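# Carry the coffee bag by its handles to the square

## Task

Lift the packed paper bag using only its handles, raise it well above the table, and lower it so it rests entirely inside the marked square. At the end the cup carrier must lie flat on the bag's floor with both coffee cups still upright in it. The bag must stand open on the table at full height, not crumpled, with its rim pulled inward little more than it was at the start. Dropping the bag fails the task, and pressing hard on either cup's paper side fails it immediately (pressing the lid is allowed).

## Robot and tools

ROBOT. Two arms: left_arm carries a five-finger left hand and sits on the +y side; right_arm carries a right hand on the -y side. Base positions in the scene frame: left_arm (-0.035, +0.366, -0.003) m, right_arm (-0.029, -0.356, -0.002) m, both facing almost straight along +x. A post stands on the floor behind the arms. show_instructions displays the two reference pages (hand diagrams) without moving anything.

FRAMES. Scene frame: origin at table-top height midway between the nominal bases, +x out over the table, +z up, +y toward left_arm. Arm names do not match left/right in the pictures. Reported hand positions, orientations and velocities are in each arm's own base frame; fixed cameras and the table use the scene frame. Motion offsets are along the current Hand target's own axes.

HAND POINT. A point 0.05 m in front of the palm, 0.15 m out from the wrist mount along the fingers. Its +z runs along straight fingers, +y comes out of the palm, +x crosses the palm away from the thumb on the right hand, toward the thumb on the left hand. Straight fingers end 0.06-0.07 m past the point along +z and lie 0.06 m behind it (-y). A wrist bracket on the little-finger side can strike things. With the thumb turned opposite the fingers the hand can enclose objects 0.035-0.065 m thick, or a handle as thin as about 0.025 m.

ROW FORMAT (shared by execute_actions and move). One row = 28 numbers, each in [-1, 1], always covering both arms: left dx, dy, dz, rx, ry, rz; left little, ring, middle, index, thumb_bend, thumb_turn, force_limit, speed; then the same fourteen for the right arm. The six pose numbers are an offset, not a pose: measured from that arm's Hand target at the start of the action (or, in move, from the Hand target when the move begins), along that target's axes. 1.0 = 0.6 m or 180 degrees; rx, ry, rz form one rotation vector. Six zeros asks nothing new of that arm. Each new call starts from the updated Hand target, so repeating an offset moves further.
Finger numbers are absolute targets: -1 straight/open, +1 curled. thumb_bend -1 straight, +1 fully bent; thumb_turn -1 beside the palm, +1 facing the fingers. force_limit maps -1..+1 to about 0..10 N fingertip force (0..15 N for the two thumb motors). speed runs from nearly zero at -1 to full at +0.48 and above (full travel 0.49 s); for a gentle grip close with speed -0.94 or lower. To leave a hand unchanged, resend the last eight numbers you actually sent it; if none yet, send its hand_measured six values plus hand_force_limit and hand_speed. To tighten, raise force_limit and send a target more closed than hand_measured; to loosen, send one more open.

TOOLS.
execute_actions(actions, cameras): actions is a list of actions; each action is up to 15 rows, one per 1/30 s step; a short action repeats its last row to step 15. Images come only if actions is empty or cameras names some.
move(target, speed, blend, blocking, cameras): target is one row or up to 15 rows, every row offset from the same starting Hand targets (not from the previous row). speed is the path's top speed in m/s, 0.002 to 4.3, default 0.25 (turns up to twice that in rad/s); one value or one per target. blend is a corner radius in metres, default 0 (stop at each target). The whole move is capped at 10 s; it does not avoid obstacles or the other arm. blocking=false returns after about 0.5 s while the move continues.
wait(seconds 0-3600), stop() brakes a running move, zoom_image(camera, region [x0,y0,x1,y1], at most 504x504 px) enlarges a camera's latest picture, finished_scene(scene=1) ends the scene for good.
Cameras: cam_high and cam_low (896x504, fixed), cam_left_wrist and cam_right_wrist (672x504, fisheye, on the arms). cameras=["all"] for all, [] for none.

RESULTS. Per arm: end_effector_position (m) and end_effector_quat_wxyz, Hand target (the last commanded pose, base for the next offsets), joint positions, velocities and torques, motor temperatures. Per hand, six values in row order: hand_measured (position on the command scale), hand_stopped_by (moving, target, force, stalled, fault), hand_load_n (fingertip newtons, positive when pushed open). A grip that slips shows as load dropping near 0. move adds a move: line such as done, off_target, moving, held or fault, plus limits=paced (pose clipped) or limits=held (steps withheld).

BEHAVIOUR. Hands often rest 1-3 cm (sometimes 5) below or short of the command, more when loaded; this is not contact. Another execute_actions call, even all zeros, asks for the target again; otherwise send the remaining gap as an offset. Commanded orientation is clipped to 40 degrees from the current one each step. A blocked arm keeps pushing until commanded back past its hand point.

AVOID. Dropping or releasing the bag while it moves; touching cup walls; tilting the bag enough to upset the carrier; crushing the rim or bag sides; swinging the load fast; arms or hands colliding (can fail the scene); hitting the table or post hard; letting anything leave the table. Holding loads with stretched arms heats motors: MOTOR HOT appears at 85 C and at 100 C the arm goes limp for 30-60 s. Loose objects may occasionally be nudged by the scene.

Each tool is called after "Call:" as name(argument=value, ...), one argument or row to a line, values as JSON.

Reference images:

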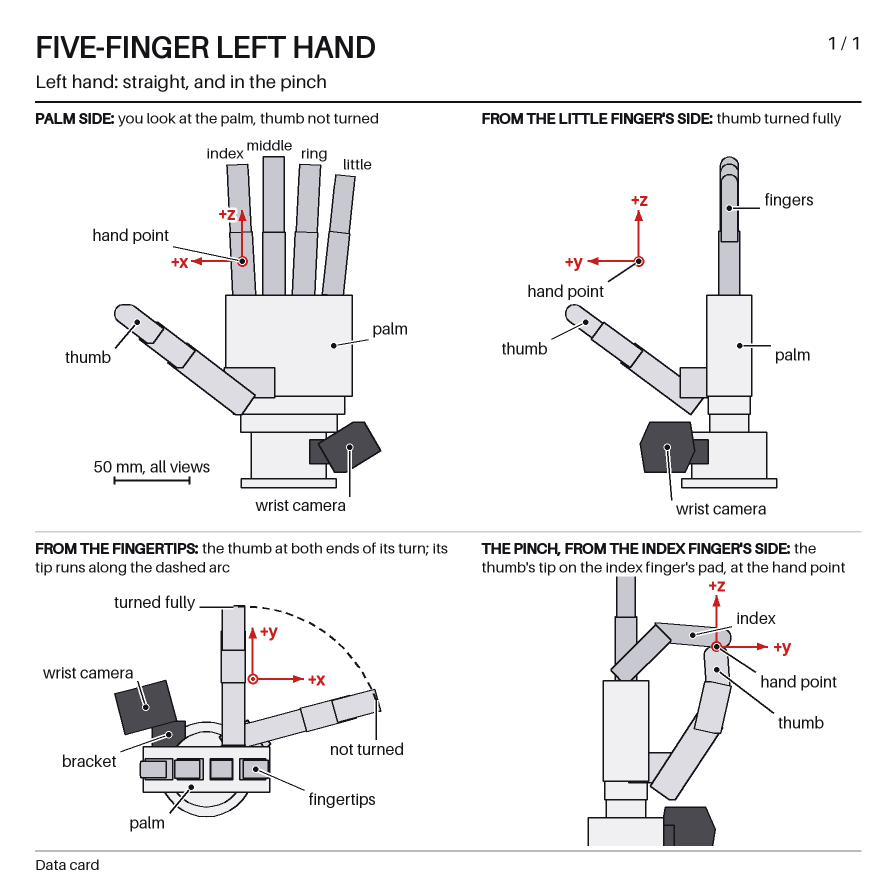

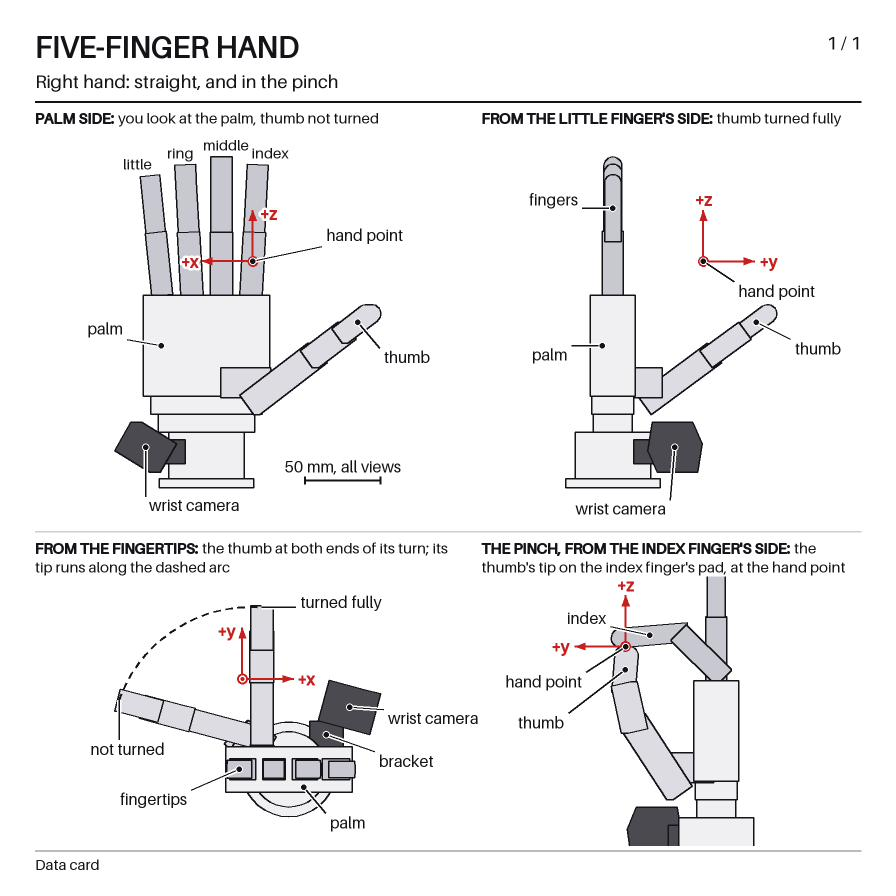

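## Session

Call:
execute_actions(
  actions=[],
)

Scene clock: 0.00 s.
left_arm: end_effector_position=(+0.7861, -0.0258, +0.3286) hand_measured=(-1.000, -1.000, -1.000, -1.000, -1.000, -1.000) hand_load_n=(+0.0, +0.0, +0.0, +0.0, +0.0, +0.0) hand_stopped_by=(target, target, target, target, target, target) hand_force_limit=0.00 hand_speed=-0.80 end_effector_quat_wxyz=(+0.572, -0.090, +0.666, -0.472) | right_arm: end_effector_position=(+0.4082, +0.3141, +0.3749) hand_measured=(-1.000, -1.000, -1.000, -1.000, -1.000, -1.000) hand_load_n=(+0.0, +0.0, +0.0, +0.0, +0.0, +0.0) hand_stopped_by=(target, target, target, target, target, target) hand_force_limit=0.00 hand_speed=-0.80 end_effector_quat_wxyz=(-0.579, +0.758, +0.290, +0.082)
Joint positions: left_arm=[0.106 1.799 1.483 0.44 0.658 0.67] | right_arm=[0.338 1.512 1.664 -1.397 -1.23 -1.732]
Joint velocities: within noise
Joint torques (N m): no reading
Motor temperatures (°C): left_arm=[31 31 30 32 29 27] | right_arm=[30 33 29 29 32 30]
Heat: left arm: hottest wrist pitch 32 °C; right arm: hottest shoulder 33 °C.
Hand target: left_arm +0.7906, -0.0254, +0.3382; +0.578, -0.085, +0.661, -0.472 | right_arm +0.4122, +0.3154, +0.3808; -0.579, +0.756, +0.294, +0.089

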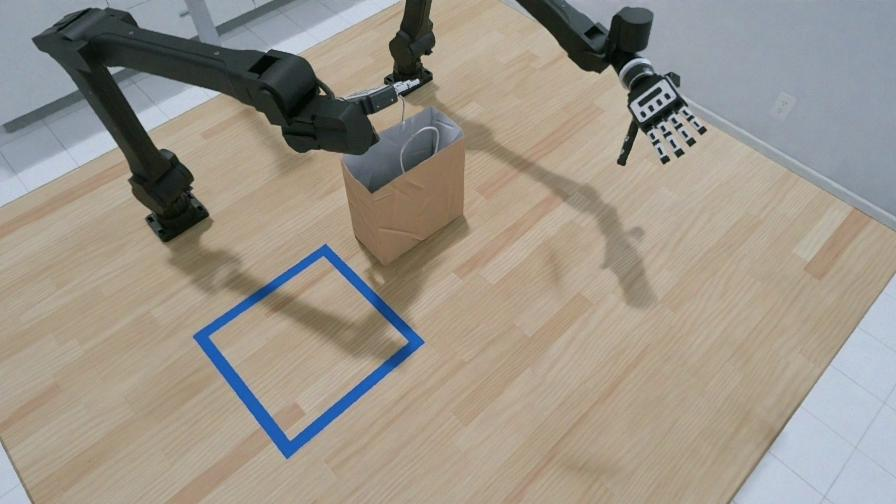

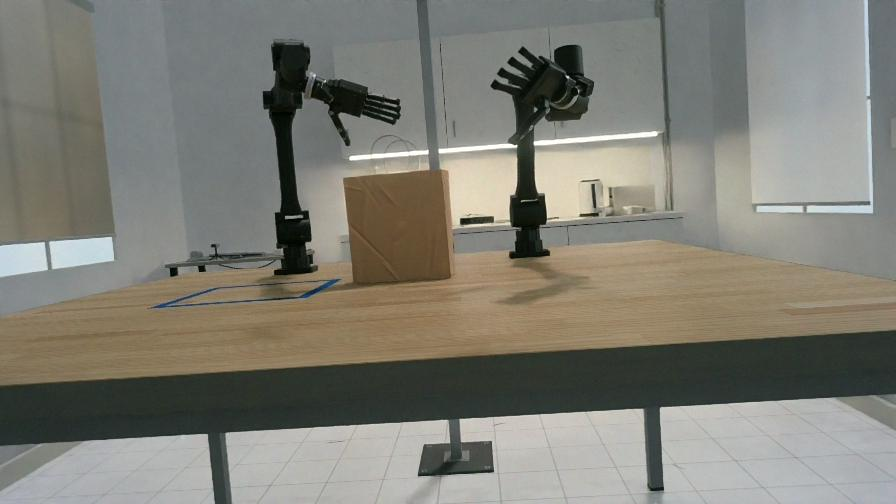

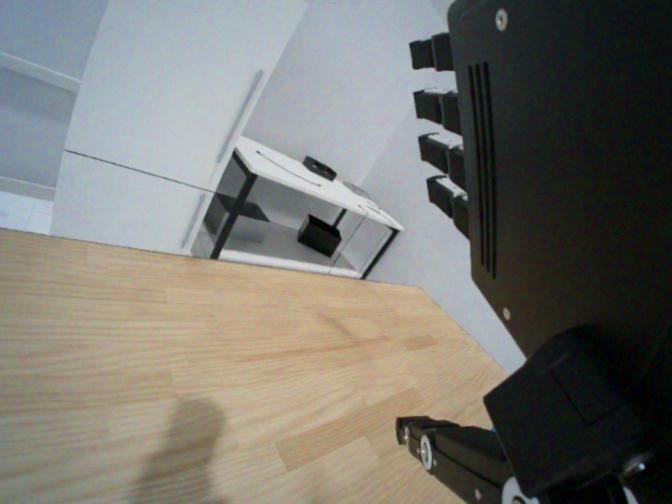

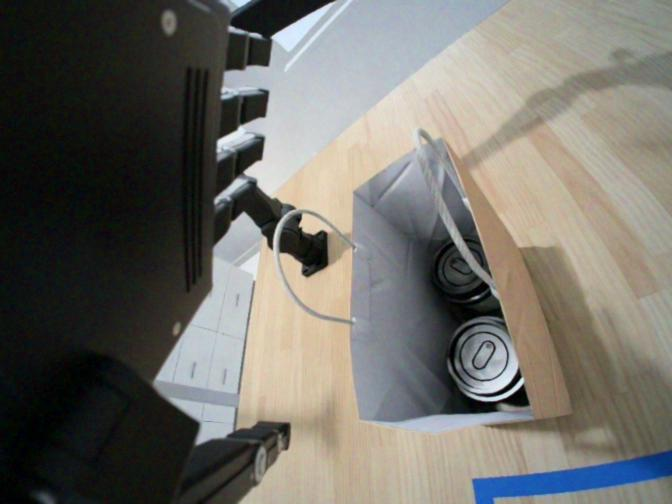

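Call:
zoom_image(
  camera="cam_high",
  region=[300, 60, 500, 280],
)

Call:
zoom_image(
  camera="cam_low",
  region=[240, 30, 540, 310],
)

Call:
zoom_image(
  camera="cam_right_wrist",
  region=[200, 80, 620, 460],
)

Scaled by 2.291 from the camera's image (finer frame: 1280x720).

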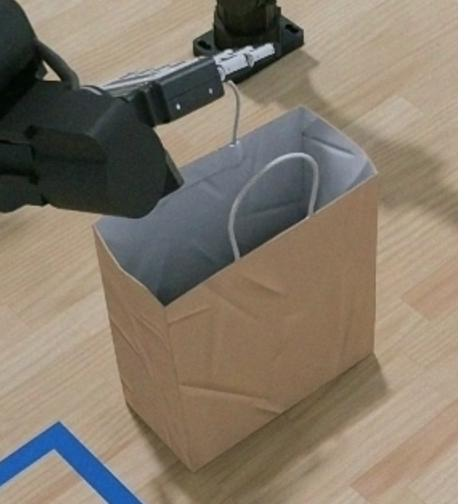

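Scaled by 1.680 from the camera's image (finer frame: 1280x720).

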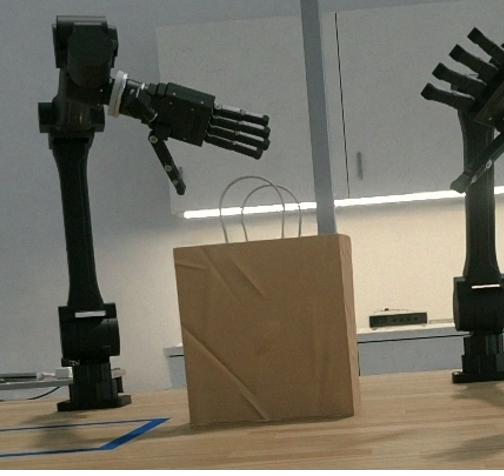

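Scaled by 1.200 from the camera's image (finer frame: 960x720).

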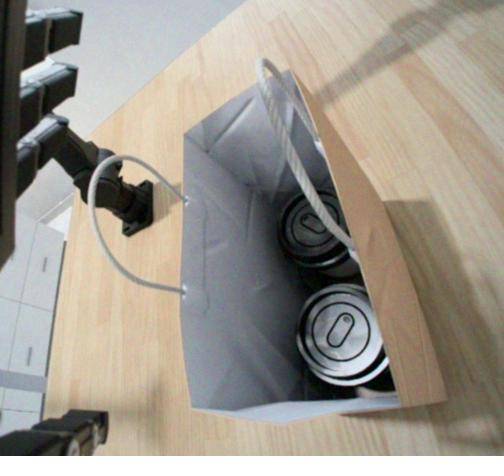

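Call:
zoom_image(
  camera="cam_low",
  region=[330, 110, 470, 200],
)

Call:
zoom_image(
  camera="cam_high",
  region=[335, 70, 475, 180],
)

Scaled by 3.600 from the camera's image (finer frame: 1280x720).

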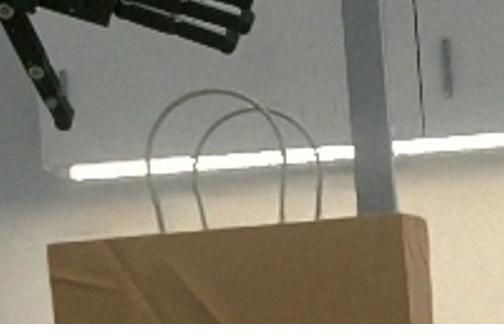

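Scaled by 3.600 from the camera's image (finer frame: 1280x720).

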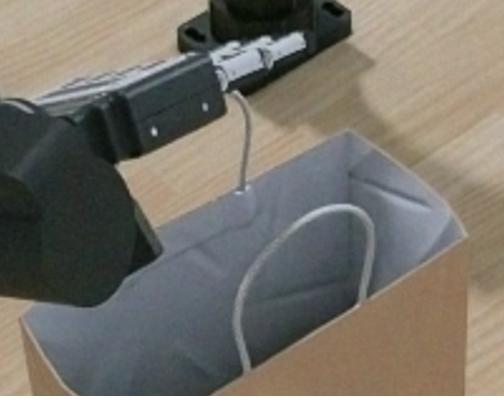

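Call:
move(
  target=[0,0,0,0,0,0,-1,-1,-1,-1,-1,-1,0,-0.8, 0.095,-0.1646,-0.0632,0,0,0,-1,-1,-1,-1,-1,-1,0,-0.8],
  speed=0.15,
  cameras=["cam_high","cam_right_wrist"],
)

Scene clock: 142.87 s.
left_arm: end_effector_position=(+0.7861, -0.0258, +0.3286) hand_measured=(-1.000, -1.000, -1.000, -1.000, -1.000, -1.000) hand_load_n=(+0.0, +0.5, +0.0, +0.0, +0.0, +0.0) hand_stopped_by=(target, target, target, target, target, target) hand_force_limit=0.00 hand_speed=-0.80 end_effector_quat_wxyz=(+0.572, -0.090, +0.666, -0.472) | right_arm: end_effector_position=(+0.4063, +0.3138, +0.4927) hand_measured=(-1.000, -1.000, -1.000, -1.000, -1.000, -1.000) hand_load_n=(+0.0, +0.0, +0.0, +0.0, +0.0, +0.0) hand_stopped_by=(target, target, target, target, target, target) hand_force_limit=0.00 hand_speed=-0.80 end_effector_quat_wxyz=(-0.580, +0.759, +0.282, +0.084)
Joint positions: left_arm=[0.106 1.799 1.483 0.44 0.658 0.67] | right_arm=[0.338 1.603 2.093 -1.698 -1.23 -1.687]
Joint torques (N m): left_arm=[-0.73 -19.49 12.22 1.68 -0.02 0.03] | right_arm=[-0.62 -13.8 12.88 0.51 -0.66 0]
Motor temperatures (°C): left_arm=[30 34 37 32 29 27] | right_arm=[30 35 36 29 32 29]
Heat: left arm: hottest elbow 37 °C; right arm: hottest elbow 36 °C.
Hand target: left_arm +0.7906, -0.0254, +0.3382; +0.578, -0.085, +0.661, -0.472 | right_arm +0.4123, +0.3154, +0.5010; -0.578, +0.756, +0.294, +0.089
Off the commanded pose: left_arm 0.011 m, 1 deg | right_arm 0.010 m, 2 deg.
joint sent to its limit (right arm) — joint 4 (wrist pitch), lower limit. The joint targets still meet the commanded pose.
move: done
cam_right_wrist: T_world_to_cam=[[0.70671, -0.06171, -0.7048, 0.0818], [-0.47459, -0.78016, -0.40757, 0.64048], [-0.52471, 0.62252, -0.58064, 0.41911]] pos_world=[0.46607, 0.24382, 0.56205]

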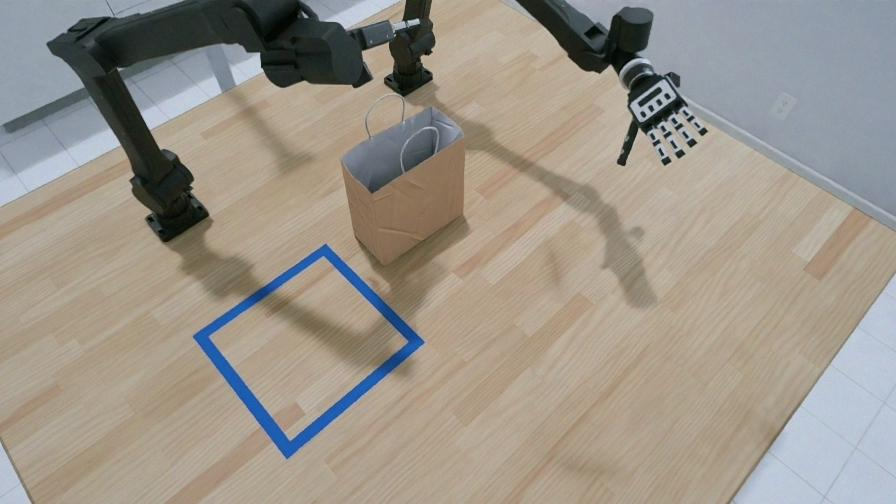

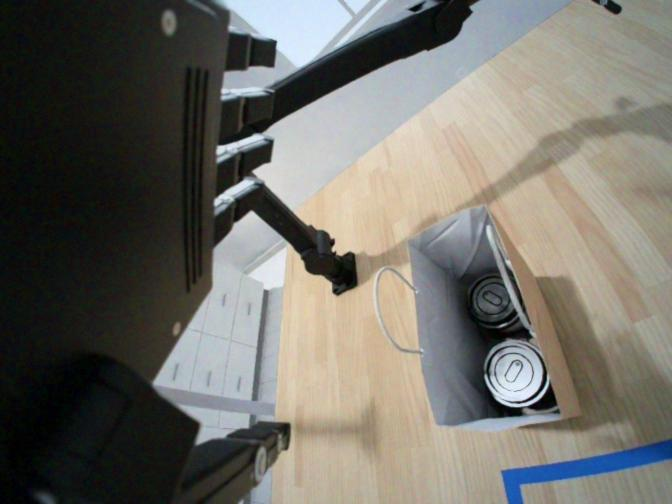

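Call:
zoom_image(
  camera="cam_high",
  region=[335, 85, 475, 195],
)

Call:
zoom_image(
  camera="cam_right_wrist",
  region=[350, 190, 600, 440],
)

Scaled by 3.600 from the camera's image (finer frame: 1280x720).

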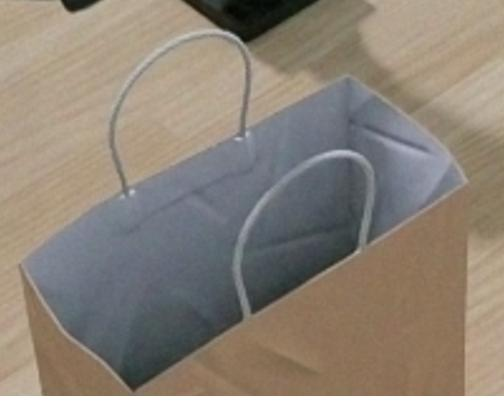

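Scaled by 2.016 from the camera's image (finer frame: 960x720).

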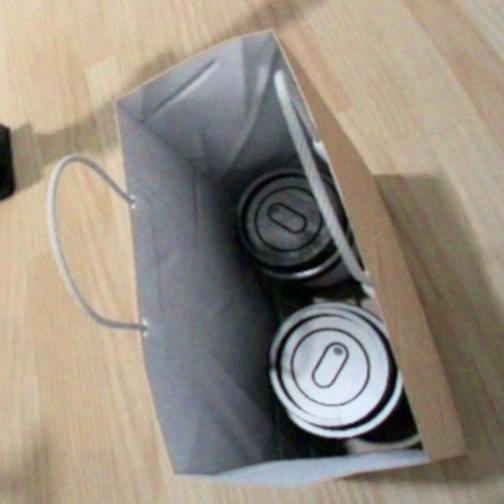

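Call:
move(
  target=[0,0,0,0,0,0,-1,-1,-1,-1,-1,-1,0,-0.8, -0.0375,0.2305,-0.316,-0.3864,-0.0626,0,-1,-1,-1,-1,-1,-1,0,-0.8],
  speed=0.2,
  cameras=["cam_high"],
)

Scene clock: 157.30 s.
left_arm: end_effector_position=(+0.7861, -0.0258, +0.3286) hand_measured=(-1.000, -1.000, -1.000, -1.000, -1.000, -1.000) hand_load_n=(+0.0, +0.0, +0.0, +0.0, +0.0, +0.0) hand_stopped_by=(target, target, target, target, target, target) hand_force_limit=0.00 hand_speed=-0.80 end_effector_quat_wxyz=(+0.572, -0.090, +0.666, -0.472) | right_arm: end_effector_position=(+0.5051, +0.1040, +0.4440) hand_measured=(-1.000, -1.000, -1.000, -1.000, -1.000, -1.000) hand_load_n=(+0.0, +0.0, +0.0, +0.0, +0.0, +0.0) hand_stopped_by=(target, target, target, target, target, target) hand_force_limit=0.00 hand_speed=-0.80 end_effector_quat_wxyz=(-0.016, +0.952, +0.234, +0.197)
Joint positions: left_arm=[0.106 1.799 1.483 0.44 0.658 0.67] | right_arm=[0.33 1.59 2.115 -1.698 0.003 -1.724]
Joint torques (N m): left_arm=[-0.67 -19.49 12.21 1.69 -0.02 0.03] | right_arm=[0.15 -13.57 9.66 0.73 0.25 -0.01]
Heat: left arm: hottest elbow 37 °C; right arm: hottest elbow 37 °C.
Hand target: left_arm +0.7906, -0.0254, +0.3382; +0.578, -0.085, +0.661, -0.472 | right_arm +0.5088, +0.1103, +0.4364; -0.015, +0.955, +0.243, +0.170
Off the commanded pose: left_arm 0.011 m, 1 deg | right_arm 0.010 m, 3 deg.
joint sent to its limit (right arm) — joint 4 (wrist pitch), lower limit. The joint targets still meet the commanded pose.
move: off_target (right_arm)

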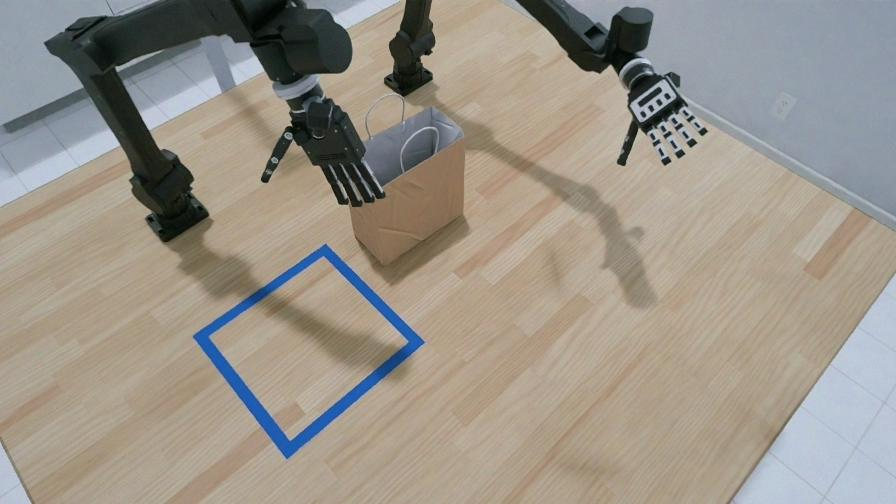

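Call:
move(
  target=[0,0,0,0,0,0,-1,-1,-1,-1,-1,-1,0,-0.8, -0.0373,0.23,-0.306,-0.377,-0.0611,0,-1,-1,-1,-1,-1,-1,0,-0.8],
  speed=0.2,
  cameras=["cam_high"],
)

Scene clock: 163.63 s.
left_arm: end_effector_position=(+0.7861, -0.0258, +0.3286) hand_measured=(-1.000, -1.000, -1.000, -1.000, -1.000, -1.000) hand_load_n=(+0.0, +0.0, +0.0, -0.5, +0.0, +0.0) hand_stopped_by=(target, target, target, target, target, target) hand_force_limit=0.00 hand_speed=-0.80 end_effector_quat_wxyz=(+0.572, -0.090, +0.666, -0.472) | right_arm: end_effector_position=(+0.4906, -0.0405, +0.6099) hand_measured=(-1.000, -1.000, -1.000, -1.000, -1.000, -1.000) hand_load_n=(+0.0, +0.0, +0.0, +0.0, +0.0, +0.0) hand_stopped_by=(target, target, target, target, target, target) hand_force_limit=0.00 hand_speed=-0.80 end_effector_quat_wxyz=(+0.540, +0.810, +0.109, +0.202)
Joint positions: left_arm=[0.106 1.799 1.483 0.44 0.658 0.67] | right_arm=[0.347 1.601 2.115 -1.698 1.201 -1.757]
Joint torques (N m): left_arm=[-0.73 -19.66 12.23 1.69 -0.02 0.03] | right_arm=[-1.2 -13.51 10.73 0.54 1.05 -0.01]
Heat: left arm: hottest elbow 37 °C; right arm: hottest elbow 36 °C.
Hand target: left_arm +0.7906, -0.0254, +0.3382; +0.578, -0.085, +0.661, -0.472 | right_arm +0.4967, -0.0422, +0.6094; +0.542, +0.812, +0.107, +0.190
Off the commanded pose: left_arm 0.011 m, 1 deg | right_arm 0.006 m, 2 deg.
joint sent to its limit (right arm) — joint 4 (wrist pitch), lower limit. The joint targets still meet the commanded pose.
move: done

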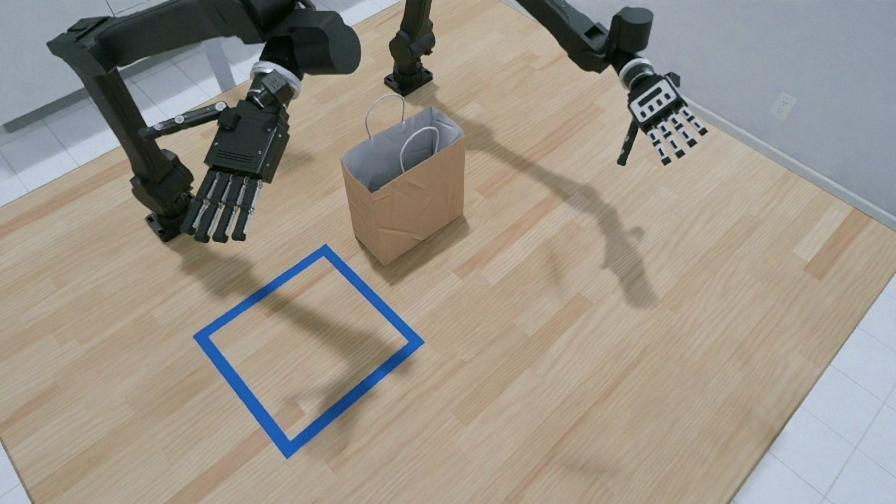

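Call:
move(
  target=[0,0,0,0,0,0,-1,-1,-1,-1,-1,-1,0,-0.8, 0.041,0.004,0.0025,-0.0089,0.0544,0.0468,-1,-1,-1,-1,-1,-1,0,-0.8],
  speed=0.2,
  cameras=[],
)

Scene clock: 170.43 s.
left_arm: end_effector_position=(+0.7861, -0.0258, +0.3286) hand_measured=(-1.000, -1.000, -1.000, -1.000, -1.000, -1.000) hand_load_n=(+0.0, +0.0, +0.0, -0.5, +0.0, +0.0) hand_stopped_by=(target, target, target, target, target, target) hand_force_limit=0.00 hand_speed=-0.80 end_effector_quat_wxyz=(+0.572, -0.090, +0.666, -0.472) | right_arm: end_effector_position=(+0.5215, -0.0301, +0.6131) hand_measured=(-1.000, -1.000, -1.000, -1.000, -1.000, -1.000) hand_load_n=(+0.0, +0.0, +0.0, +0.0, +0.0, +0.0) hand_stopped_by=(target, target, target, target, target, target) hand_force_limit=0.00 hand_speed=-0.80 end_effector_quat_wxyz=(+0.526, +0.791, +0.094, +0.297)
Joint positions: left_arm=[0.106 1.799 1.483 0.44 0.658 0.67] | right_arm=[0.347 1.536 1.981 -1.229 1.179 -2.002]
Joint torques (N m): left_arm=[-0.67 -19.49 12.18 1.72 -0.02 0.04] | right_arm=[-1.2 -15.27 9.59 1.54 0.66 0]
Heat: left arm: hottest elbow 37 °C; right arm: hottest elbow 36 °C.
Hand target: left_arm +0.7906, -0.0254, +0.3382; +0.578, -0.085, +0.661, -0.472 | right_arm +0.5196, -0.0350, +0.6157; +0.526, +0.791, +0.091, +0.299
Off the commanded pose: left_arm 0.011 m, 1 deg | right_arm 0.006 m, 0 deg.
move: done

Call:
move(
  target=[0,0,0,0,0,0,-1,-1,-1,-1,-1,-1,0,-0.8, -0.0778,-0.221,-0.7415,0.1002,0.2355,-0.0712,-1,-1,-1,-1,-1,-1,0,-0.8],
  speed=0.2,
  cameras=["cam_high","cam_right_wrist"],
)

Scene clock: 192.87 s.
left_arm: end_effector_position=(+0.7861, -0.0258, +0.3286) hand_measured=(-1.000, -1.000, -1.000, -1.000, -1.000, -1.000) hand_load_n=(+0.0, +0.0, +0.0, +0.0, +0.0, -0.5) hand_stopped_by=(target, target, target, target, target, target) hand_force_limit=0.00 hand_speed=-0.80 end_effector_quat_wxyz=(+0.572, -0.090, +0.666, -0.472) | right_arm: end_effector_position=(+0.2535, +0.3424, +0.5908) hand_measured=(-1.000, -1.000, -1.000, -1.000, -1.000, -1.000) hand_load_n=(+0.0, +0.0, +0.0, +0.0, +0.0, +0.0) hand_stopped_by=(target, target, target, target, target, target) hand_force_limit=0.00 hand_speed=-0.80 end_effector_quat_wxyz=(+0.359, +0.670, +0.419, +0.497)
Joint positions: left_arm=[0.106 1.799 1.483 0.44 0.658 0.67] | right_arm=[1.43 1.44 1.851 -1.698 1.309 -1.477]
Joint torques (N m): left_arm=[-0.62 -19.55 12.19 1.72 -0.03 0.03] | right_arm=[-0.38 -11.34 13.09 0.39 1.1 0.17]
Heat: left arm: hottest elbow 37 °C; right arm: hottest elbow 36 °C.
Hand target: left_arm +0.7906, -0.0254, +0.3382; +0.578, -0.085, +0.661, -0.472 | right_arm +0.2520, +0.3469, +0.5994; +0.360, +0.686, +0.403, +0.486
Off the commanded pose: left_arm 0.011 m, 1 deg | right_arm 0.010 m, 3 deg.
joint sent to its limit (right arm) — joint 4 (wrist pitch), lower limit. The joint targets are off in orientation, not in position.
move: off_target (right_arm)
cam_right_wrist: T_world_to_cam=[[0.25599, -0.15819, 0.95365, -0.57186], [-0.5699, -0.82154, 0.0167, 0.4179], [0.78082, -0.54776, -0.30046, 0.2823]] pos_world=[0.16413, 0.4075, 0.6232]

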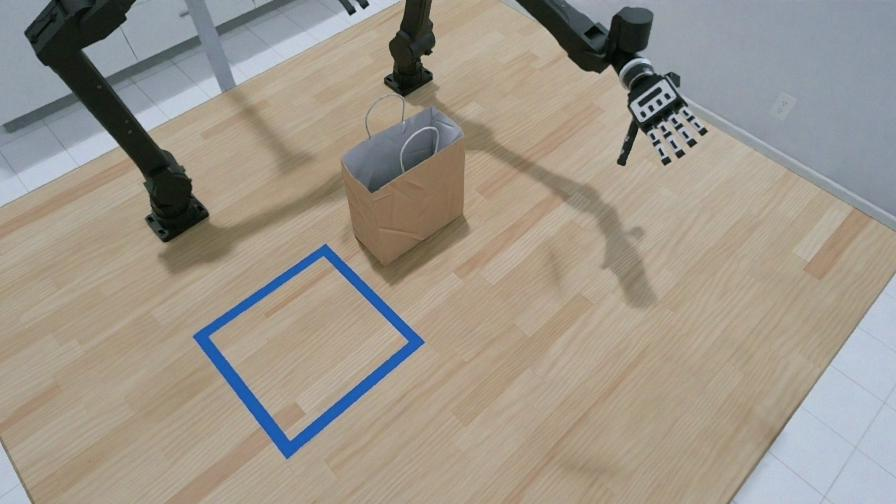

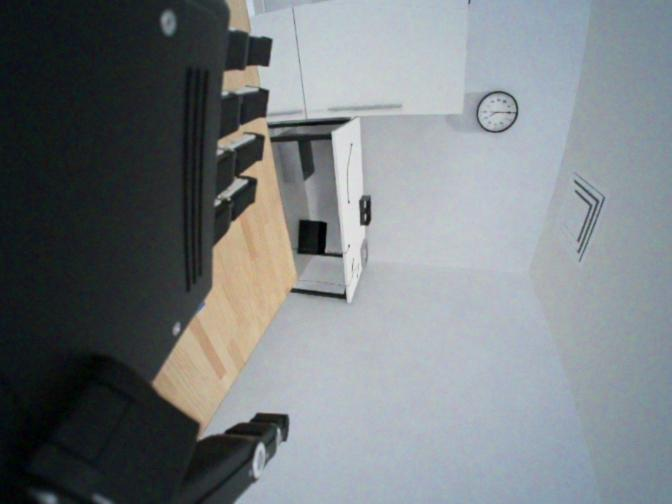

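Call:
move(
  target=[0,0,0,0,0,0,-1,-1,-1,-1,-1,-1,0,-0.8, -0.0942,-0.2214,0.0665,0,0,0,-1,-1,-1,-1,-1,-1,0,-0.8],
  speed=0.2,
  cameras=["cam_high","cam_low","cam_right_wrist"],
)

Scene clock: 197.03 s.
left_arm: end_effector_position=(+0.7861, -0.0258, +0.3286) hand_measured=(-1.000, -1.000, -1.000, -1.000, -1.000, -1.000) hand_load_n=(+0.0, +0.0, +0.0, -0.5, +0.0, +0.0) hand_stopped_by=(target, target, target, target, target, target) hand_force_limit=0.00 hand_speed=-0.80 end_effector_quat_wxyz=(+0.572, -0.090, +0.666, -0.472) | right_arm: end_effector_position=(+0.2527, +0.3500, +0.4482) hand_measured=(-1.000, -1.000, -1.000, -1.000, -1.000, -1.000) hand_load_n=(+0.0, +0.0, +0.0, +0.0, +0.0, +0.0) hand_stopped_by=(target, target, target, target, target, target) hand_force_limit=0.00 hand_speed=-0.80 end_effector_quat_wxyz=(+0.367, +0.683, +0.410, +0.481)
Joint positions: left_arm=[0.106 1.799 1.483 0.44 0.658 0.67] | right_arm=[1.43 1.434 1.476 -1.505 1.297 -1.304]
Joint torques (N m): left_arm=[-0.73 -19.43 12.21 1.69 -0.03 0.04] | right_arm=[-0.62 -13.8 9.4 0.79 1.09 0.18]
Heat: left arm: hottest elbow 37 °C; right arm: hottest elbow 36 °C.
Hand target: left_arm +0.7906, -0.0254, +0.3382; +0.578, -0.085, +0.661, -0.472 | right_arm +0.2519, +0.3468, +0.4496; +0.360, +0.686, +0.403, +0.486
Off the commanded pose: left_arm 0.011 m, 1 deg | right_arm 0.004 m, 1 deg.
move: done
cam_right_wrist: T_world_to_cam=[[0.26996, -0.16387, 0.94883, -0.43384], [-0.60354, -0.7966, 0.03414, 0.41809], [0.75024, -0.58187, -0.31395, 0.27005]] pos_world=[0.16685, 0.41909, 0.48214]

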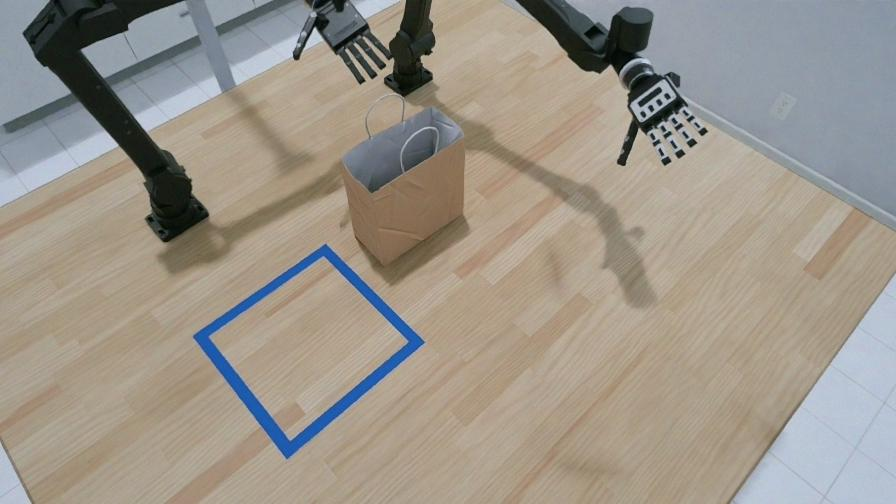

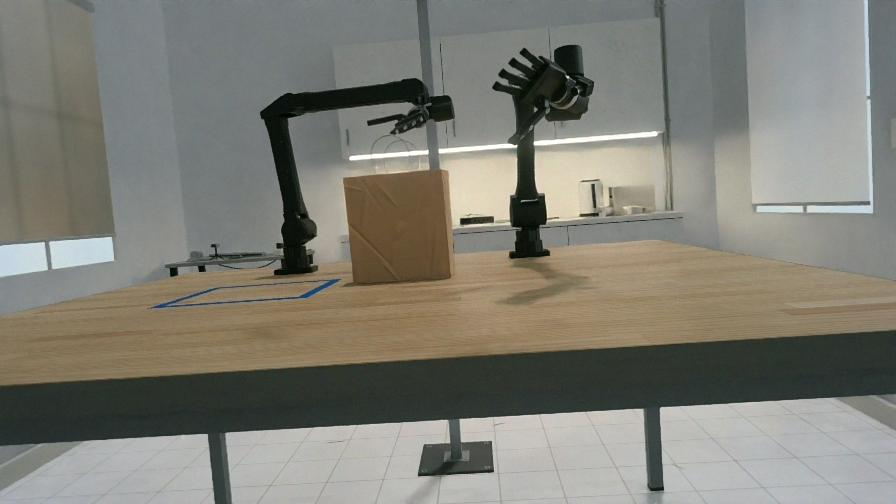

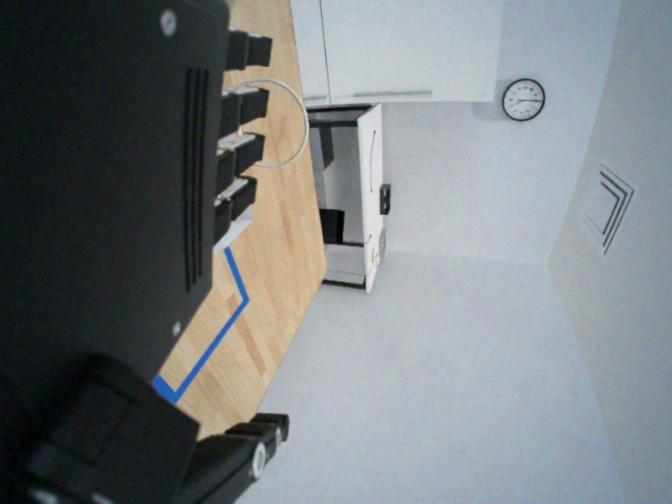

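Call:
zoom_image(
  camera="cam_right_wrist",
  region=[200, 20, 340, 260],
)

Call:
zoom_image(
  camera="cam_low",
  region=[340, 70, 480, 190],
)

Call:
zoom_image(
  camera="cam_high",
  region=[280, 0, 480, 200],
)

Scaled by 2.100 from the camera's image (finer frame: 960x720).

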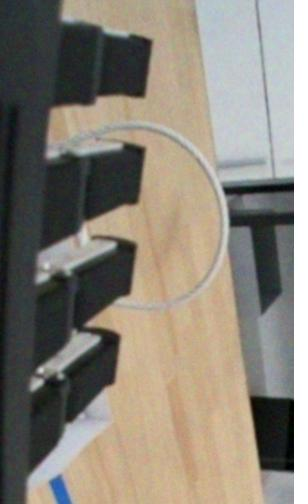

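Scaled by 3.600 from the camera's image (finer frame: 1280x720).

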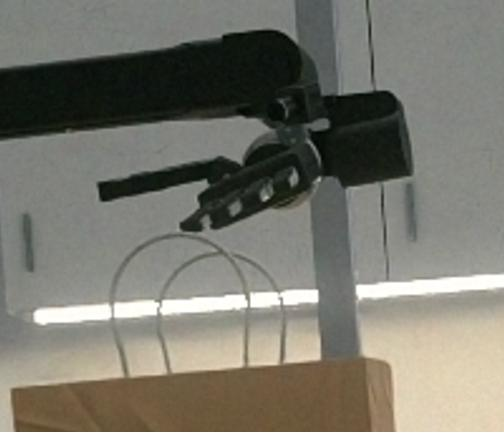

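Scaled by 2.520 from the camera's image (finer frame: 1280x720).

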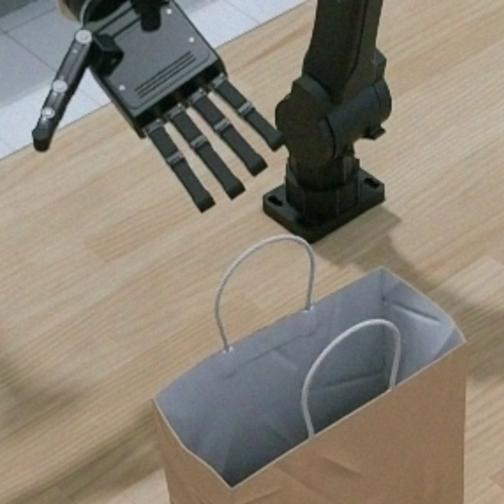

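Call:
move(
  target=[0,0,0,0,0,0,-1,-1,-1,-1,-1,-1,0,-0.8, -0.0358,-0.0841,0.0253,0,0,0,1,-1,-1,-1,-1,-1,-0.5,-0.3],
  speed=0.1,
  cameras=["cam_high","cam_low","cam_right_wrist"],
)

Call:
zoom_image(
  camera="cam_right_wrist",
  region=[200, 20, 340, 260],
)

Call:
zoom_image(
  camera="cam_low",
  region=[340, 90, 460, 190],
)

Call:
zoom_image(
  camera="cam_high",
  region=[300, 20, 480, 200],
)

Scene clock: 210.97 s.
left_arm: end_effector_position=(+0.7861, -0.0258, +0.3286) hand_measured=(-1.000, -1.000, -1.000, -1.000, -1.000, -1.000) hand_load_n=(+0.0, +0.0, +0.5, +0.0, +0.0, -0.5) hand_stopped_by=(target, target, target, target, target, target) hand_force_limit=0.00 hand_speed=-0.80 end_effector_quat_wxyz=(+0.572, -0.090, +0.666, -0.472) | right_arm: end_effector_position=(+0.2521, +0.3469, +0.3932) hand_measured=(+1.000, -1.000, -1.000, -1.000, -1.000, -1.000) hand_load_n=(+0.0, +0.0, +0.5, +0.0, -0.5, +0.0) hand_stopped_by=(target, target, target, target, target, target) hand_force_limit=-0.50 hand_speed=-0.30 end_effector_quat_wxyz=(+0.362, +0.686, +0.404, +0.485)
Joint positions: left_arm=[0.106 1.799 1.483 0.44 0.658 0.67] | right_arm=[1.43 1.429 1.329 -1.356 1.297 -1.293]
Joint torques (N m): left_arm=[-0.62 -19.6 12.21 1.68 -0.03 0.03] | right_arm=[-0.62 -12.92 9.51 0.75 1.08 0.05]
Heat: left arm: hottest elbow 38 °C; right arm: hottest elbow 36 °C.
Hand target: left_arm +0.7906, -0.0254, +0.3382; +0.578, -0.085, +0.661, -0.472 | right_arm +0.2519, +0.3468, +0.3926; +0.360, +0.686, +0.404, +0.486
Off the commanded pose: left_arm 0.011 m, 1 deg | right_arm 0.001 m, 0 deg.
move: done
cam_right_wrist: T_world_to_cam=[[0.26742, -0.18115, 0.9464, -0.3744], [-0.60607, -0.79518, 0.01905, 0.42326], [0.74911, -0.57868, -0.32244, 0.2539]] pos_world=[0.16645, 0.41567, 0.42813]

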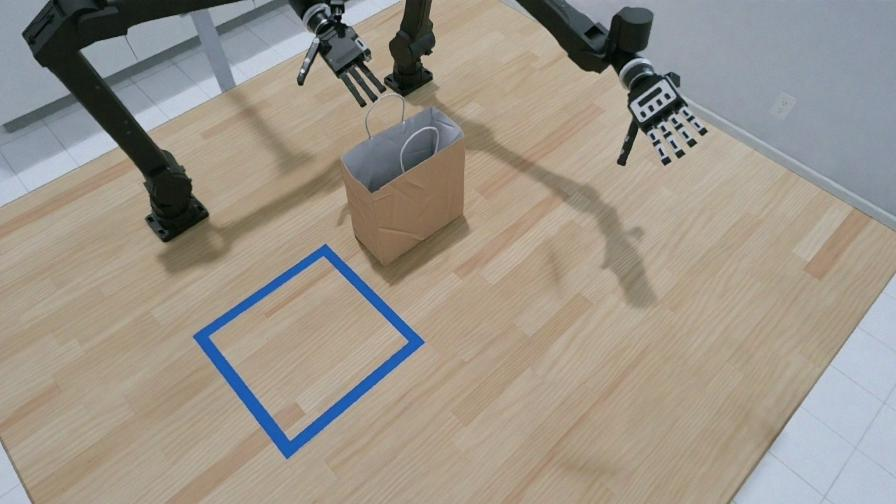

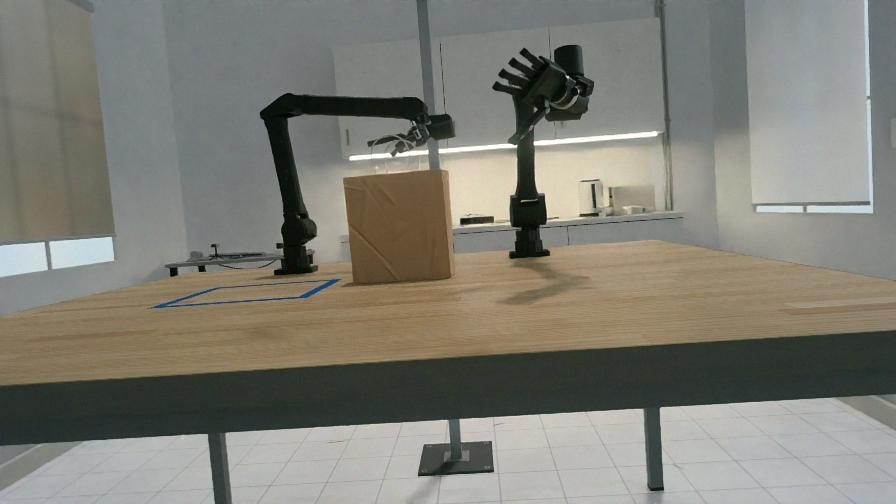

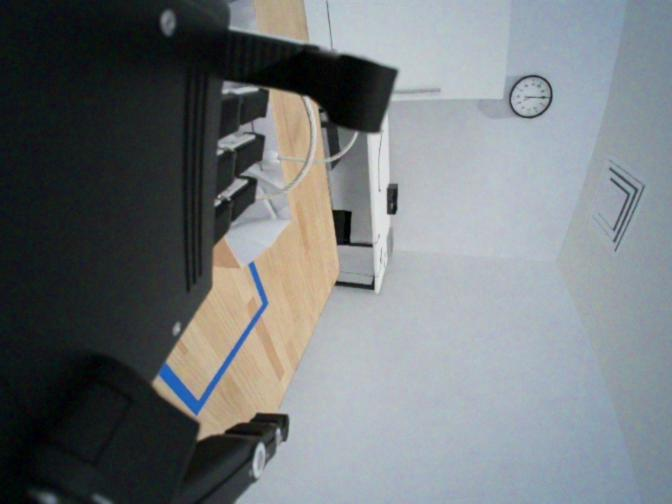

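Scaled by 2.100 from the camera's image (finer frame: 960x720).

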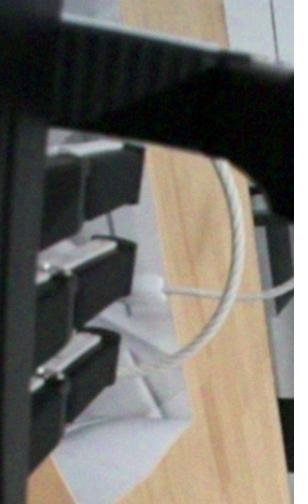

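Scaled by 4.200 from the camera's image (finer frame: 1280x720).

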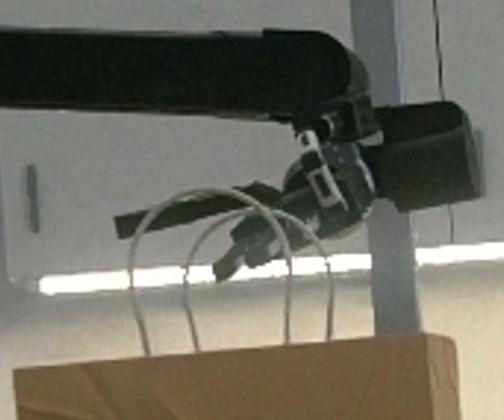

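Scaled by 2.800 from the camera's image (finer frame: 1280x720).

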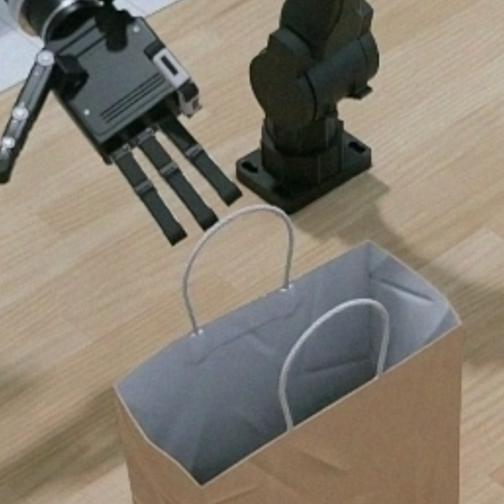

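Call:
move(
  target=[0,0,0,0,0,0,-1,-1,-1,-1,-1,-1,0,-0.8, 0.0085,0.0045,0.082,0,0,0,1,-1,-1,-1,-1,-1,-0.5,-0.3],
  speed=0.05,
  cameras=["cam_high","cam_low","cam_right_wrist"],
)

Call:
zoom_image(
  camera="cam_right_wrist",
  region=[200, 20, 400, 260],
)

Call:
zoom_image(
  camera="cam_low",
  region=[340, 90, 460, 190],
)

Call:
zoom_image(
  camera="cam_high",
  region=[300, 20, 480, 200],
)

Scene clock: 229.57 s.
left_arm: end_effector_position=(+0.7861, -0.0258, +0.3286) hand_measured=(-1.000, -1.000, -1.000, -1.000, -1.000, -1.000) hand_load_n=(+0.0, +0.0, +0.0, +0.0, +0.0, +0.0) hand_stopped_by=(target, target, target, target, target, target) hand_force_limit=0.00 hand_speed=-0.80 end_effector_quat_wxyz=(+0.572, -0.090, +0.666, -0.472) | right_arm: end_effector_position=(+0.2978, +0.3494, +0.3815) hand_measured=(+1.000, -1.000, -1.000, -1.000, -1.000, -1.000) hand_load_n=(+0.0, +0.5, +0.0, +0.0, +0.0, +0.0) hand_stopped_by=(target, target, target, target, target, target) hand_force_limit=-0.50 hand_speed=-0.30 end_effector_quat_wxyz=(+0.362, +0.684, +0.407, +0.485)
Joint positions: left_arm=[0.106 1.799 1.483 0.44 0.658 0.67] | right_arm=[1.327 1.398 1.246 -0.953 1.267 -1.662]
Joint torques (N m): left_arm=[-0.67 -19.6 12.22 1.69 -0.02 0.04] | right_arm=[-1.26 -13.45 9.85 1.14 0.84 -0.02]
Heat: left arm: hottest elbow 38 °C; right arm: hottest elbow 35 °C.
Hand target: left_arm +0.7906, -0.0254, +0.3382; +0.578, -0.085, +0.661, -0.472 | right_arm +0.3006, +0.3452, +0.3838; +0.360, +0.686, +0.403, +0.486
Off the commanded pose: left_arm 0.011 m, 1 deg | right_arm 0.005 m, 1 deg.
move: done
cam_right_wrist: T_world_to_cam=[[0.26798, -0.17627, 0.94716, -0.37725], [-0.6015, -0.79858, 0.02156, 0.45201], [0.75258, -0.5755, -0.32003, 0.21424]] pos_world=[0.21175, 0.41776, 0.41613]

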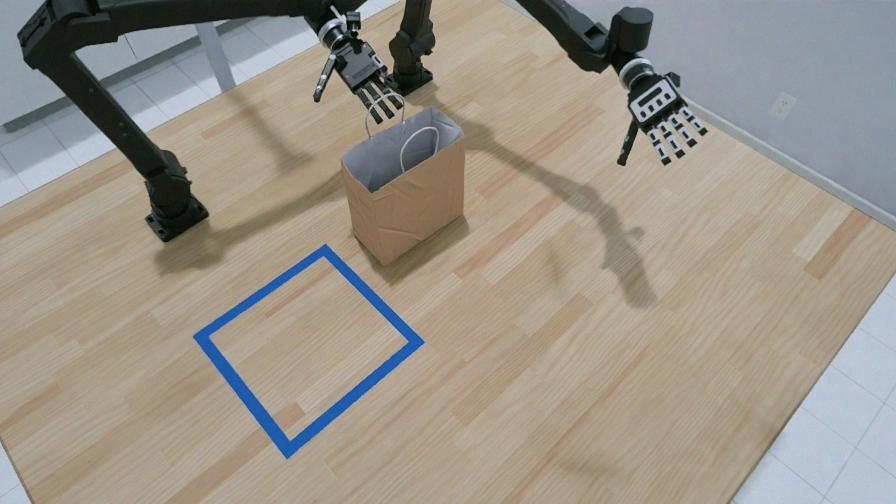

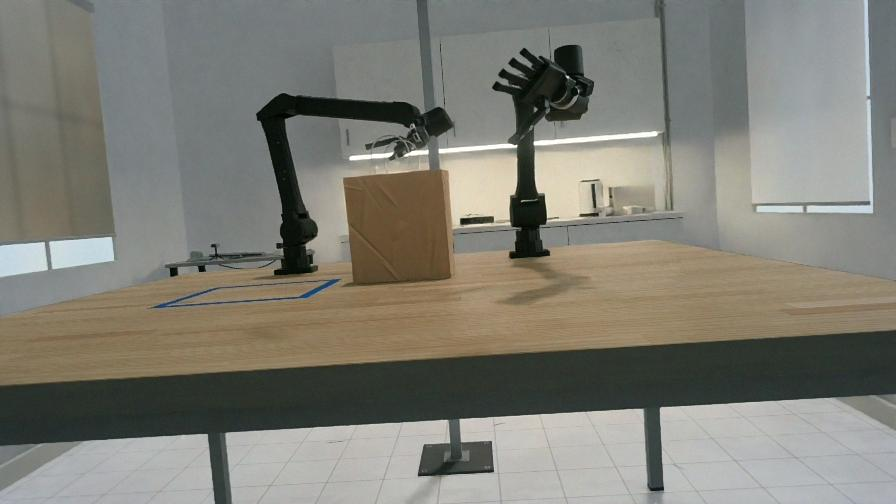

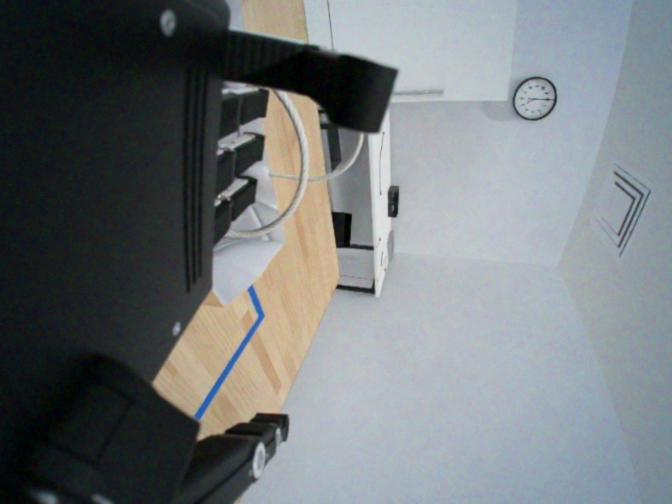

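Scaled by 2.100 from the camera's image (finer frame: 960x720).

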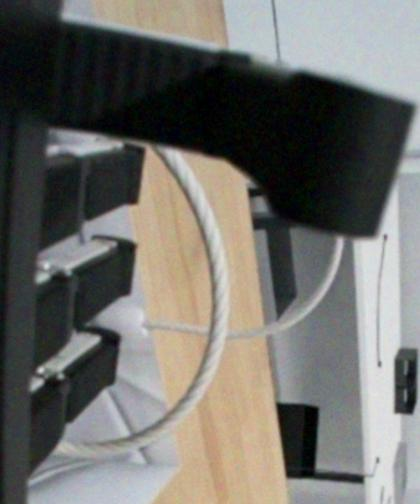

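Scaled by 4.200 from the camera's image (finer frame: 1280x720).

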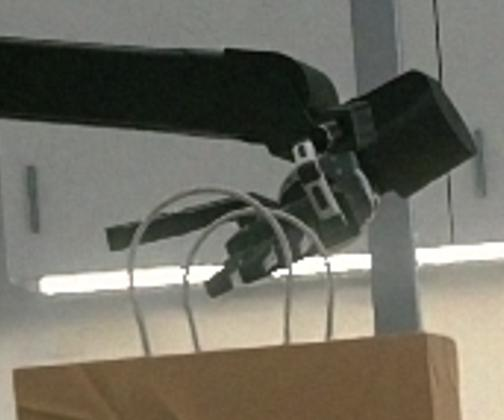

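Scaled by 2.800 from the camera's image (finer frame: 1280x720).

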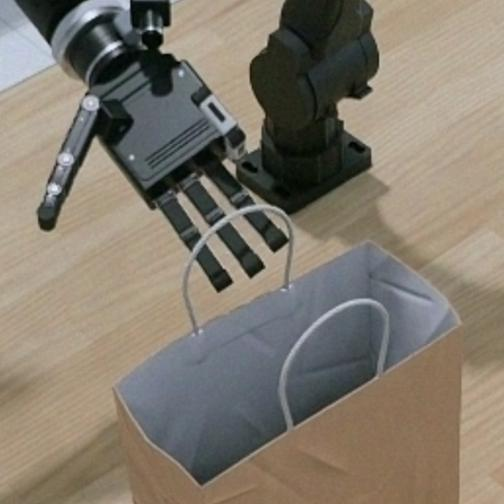

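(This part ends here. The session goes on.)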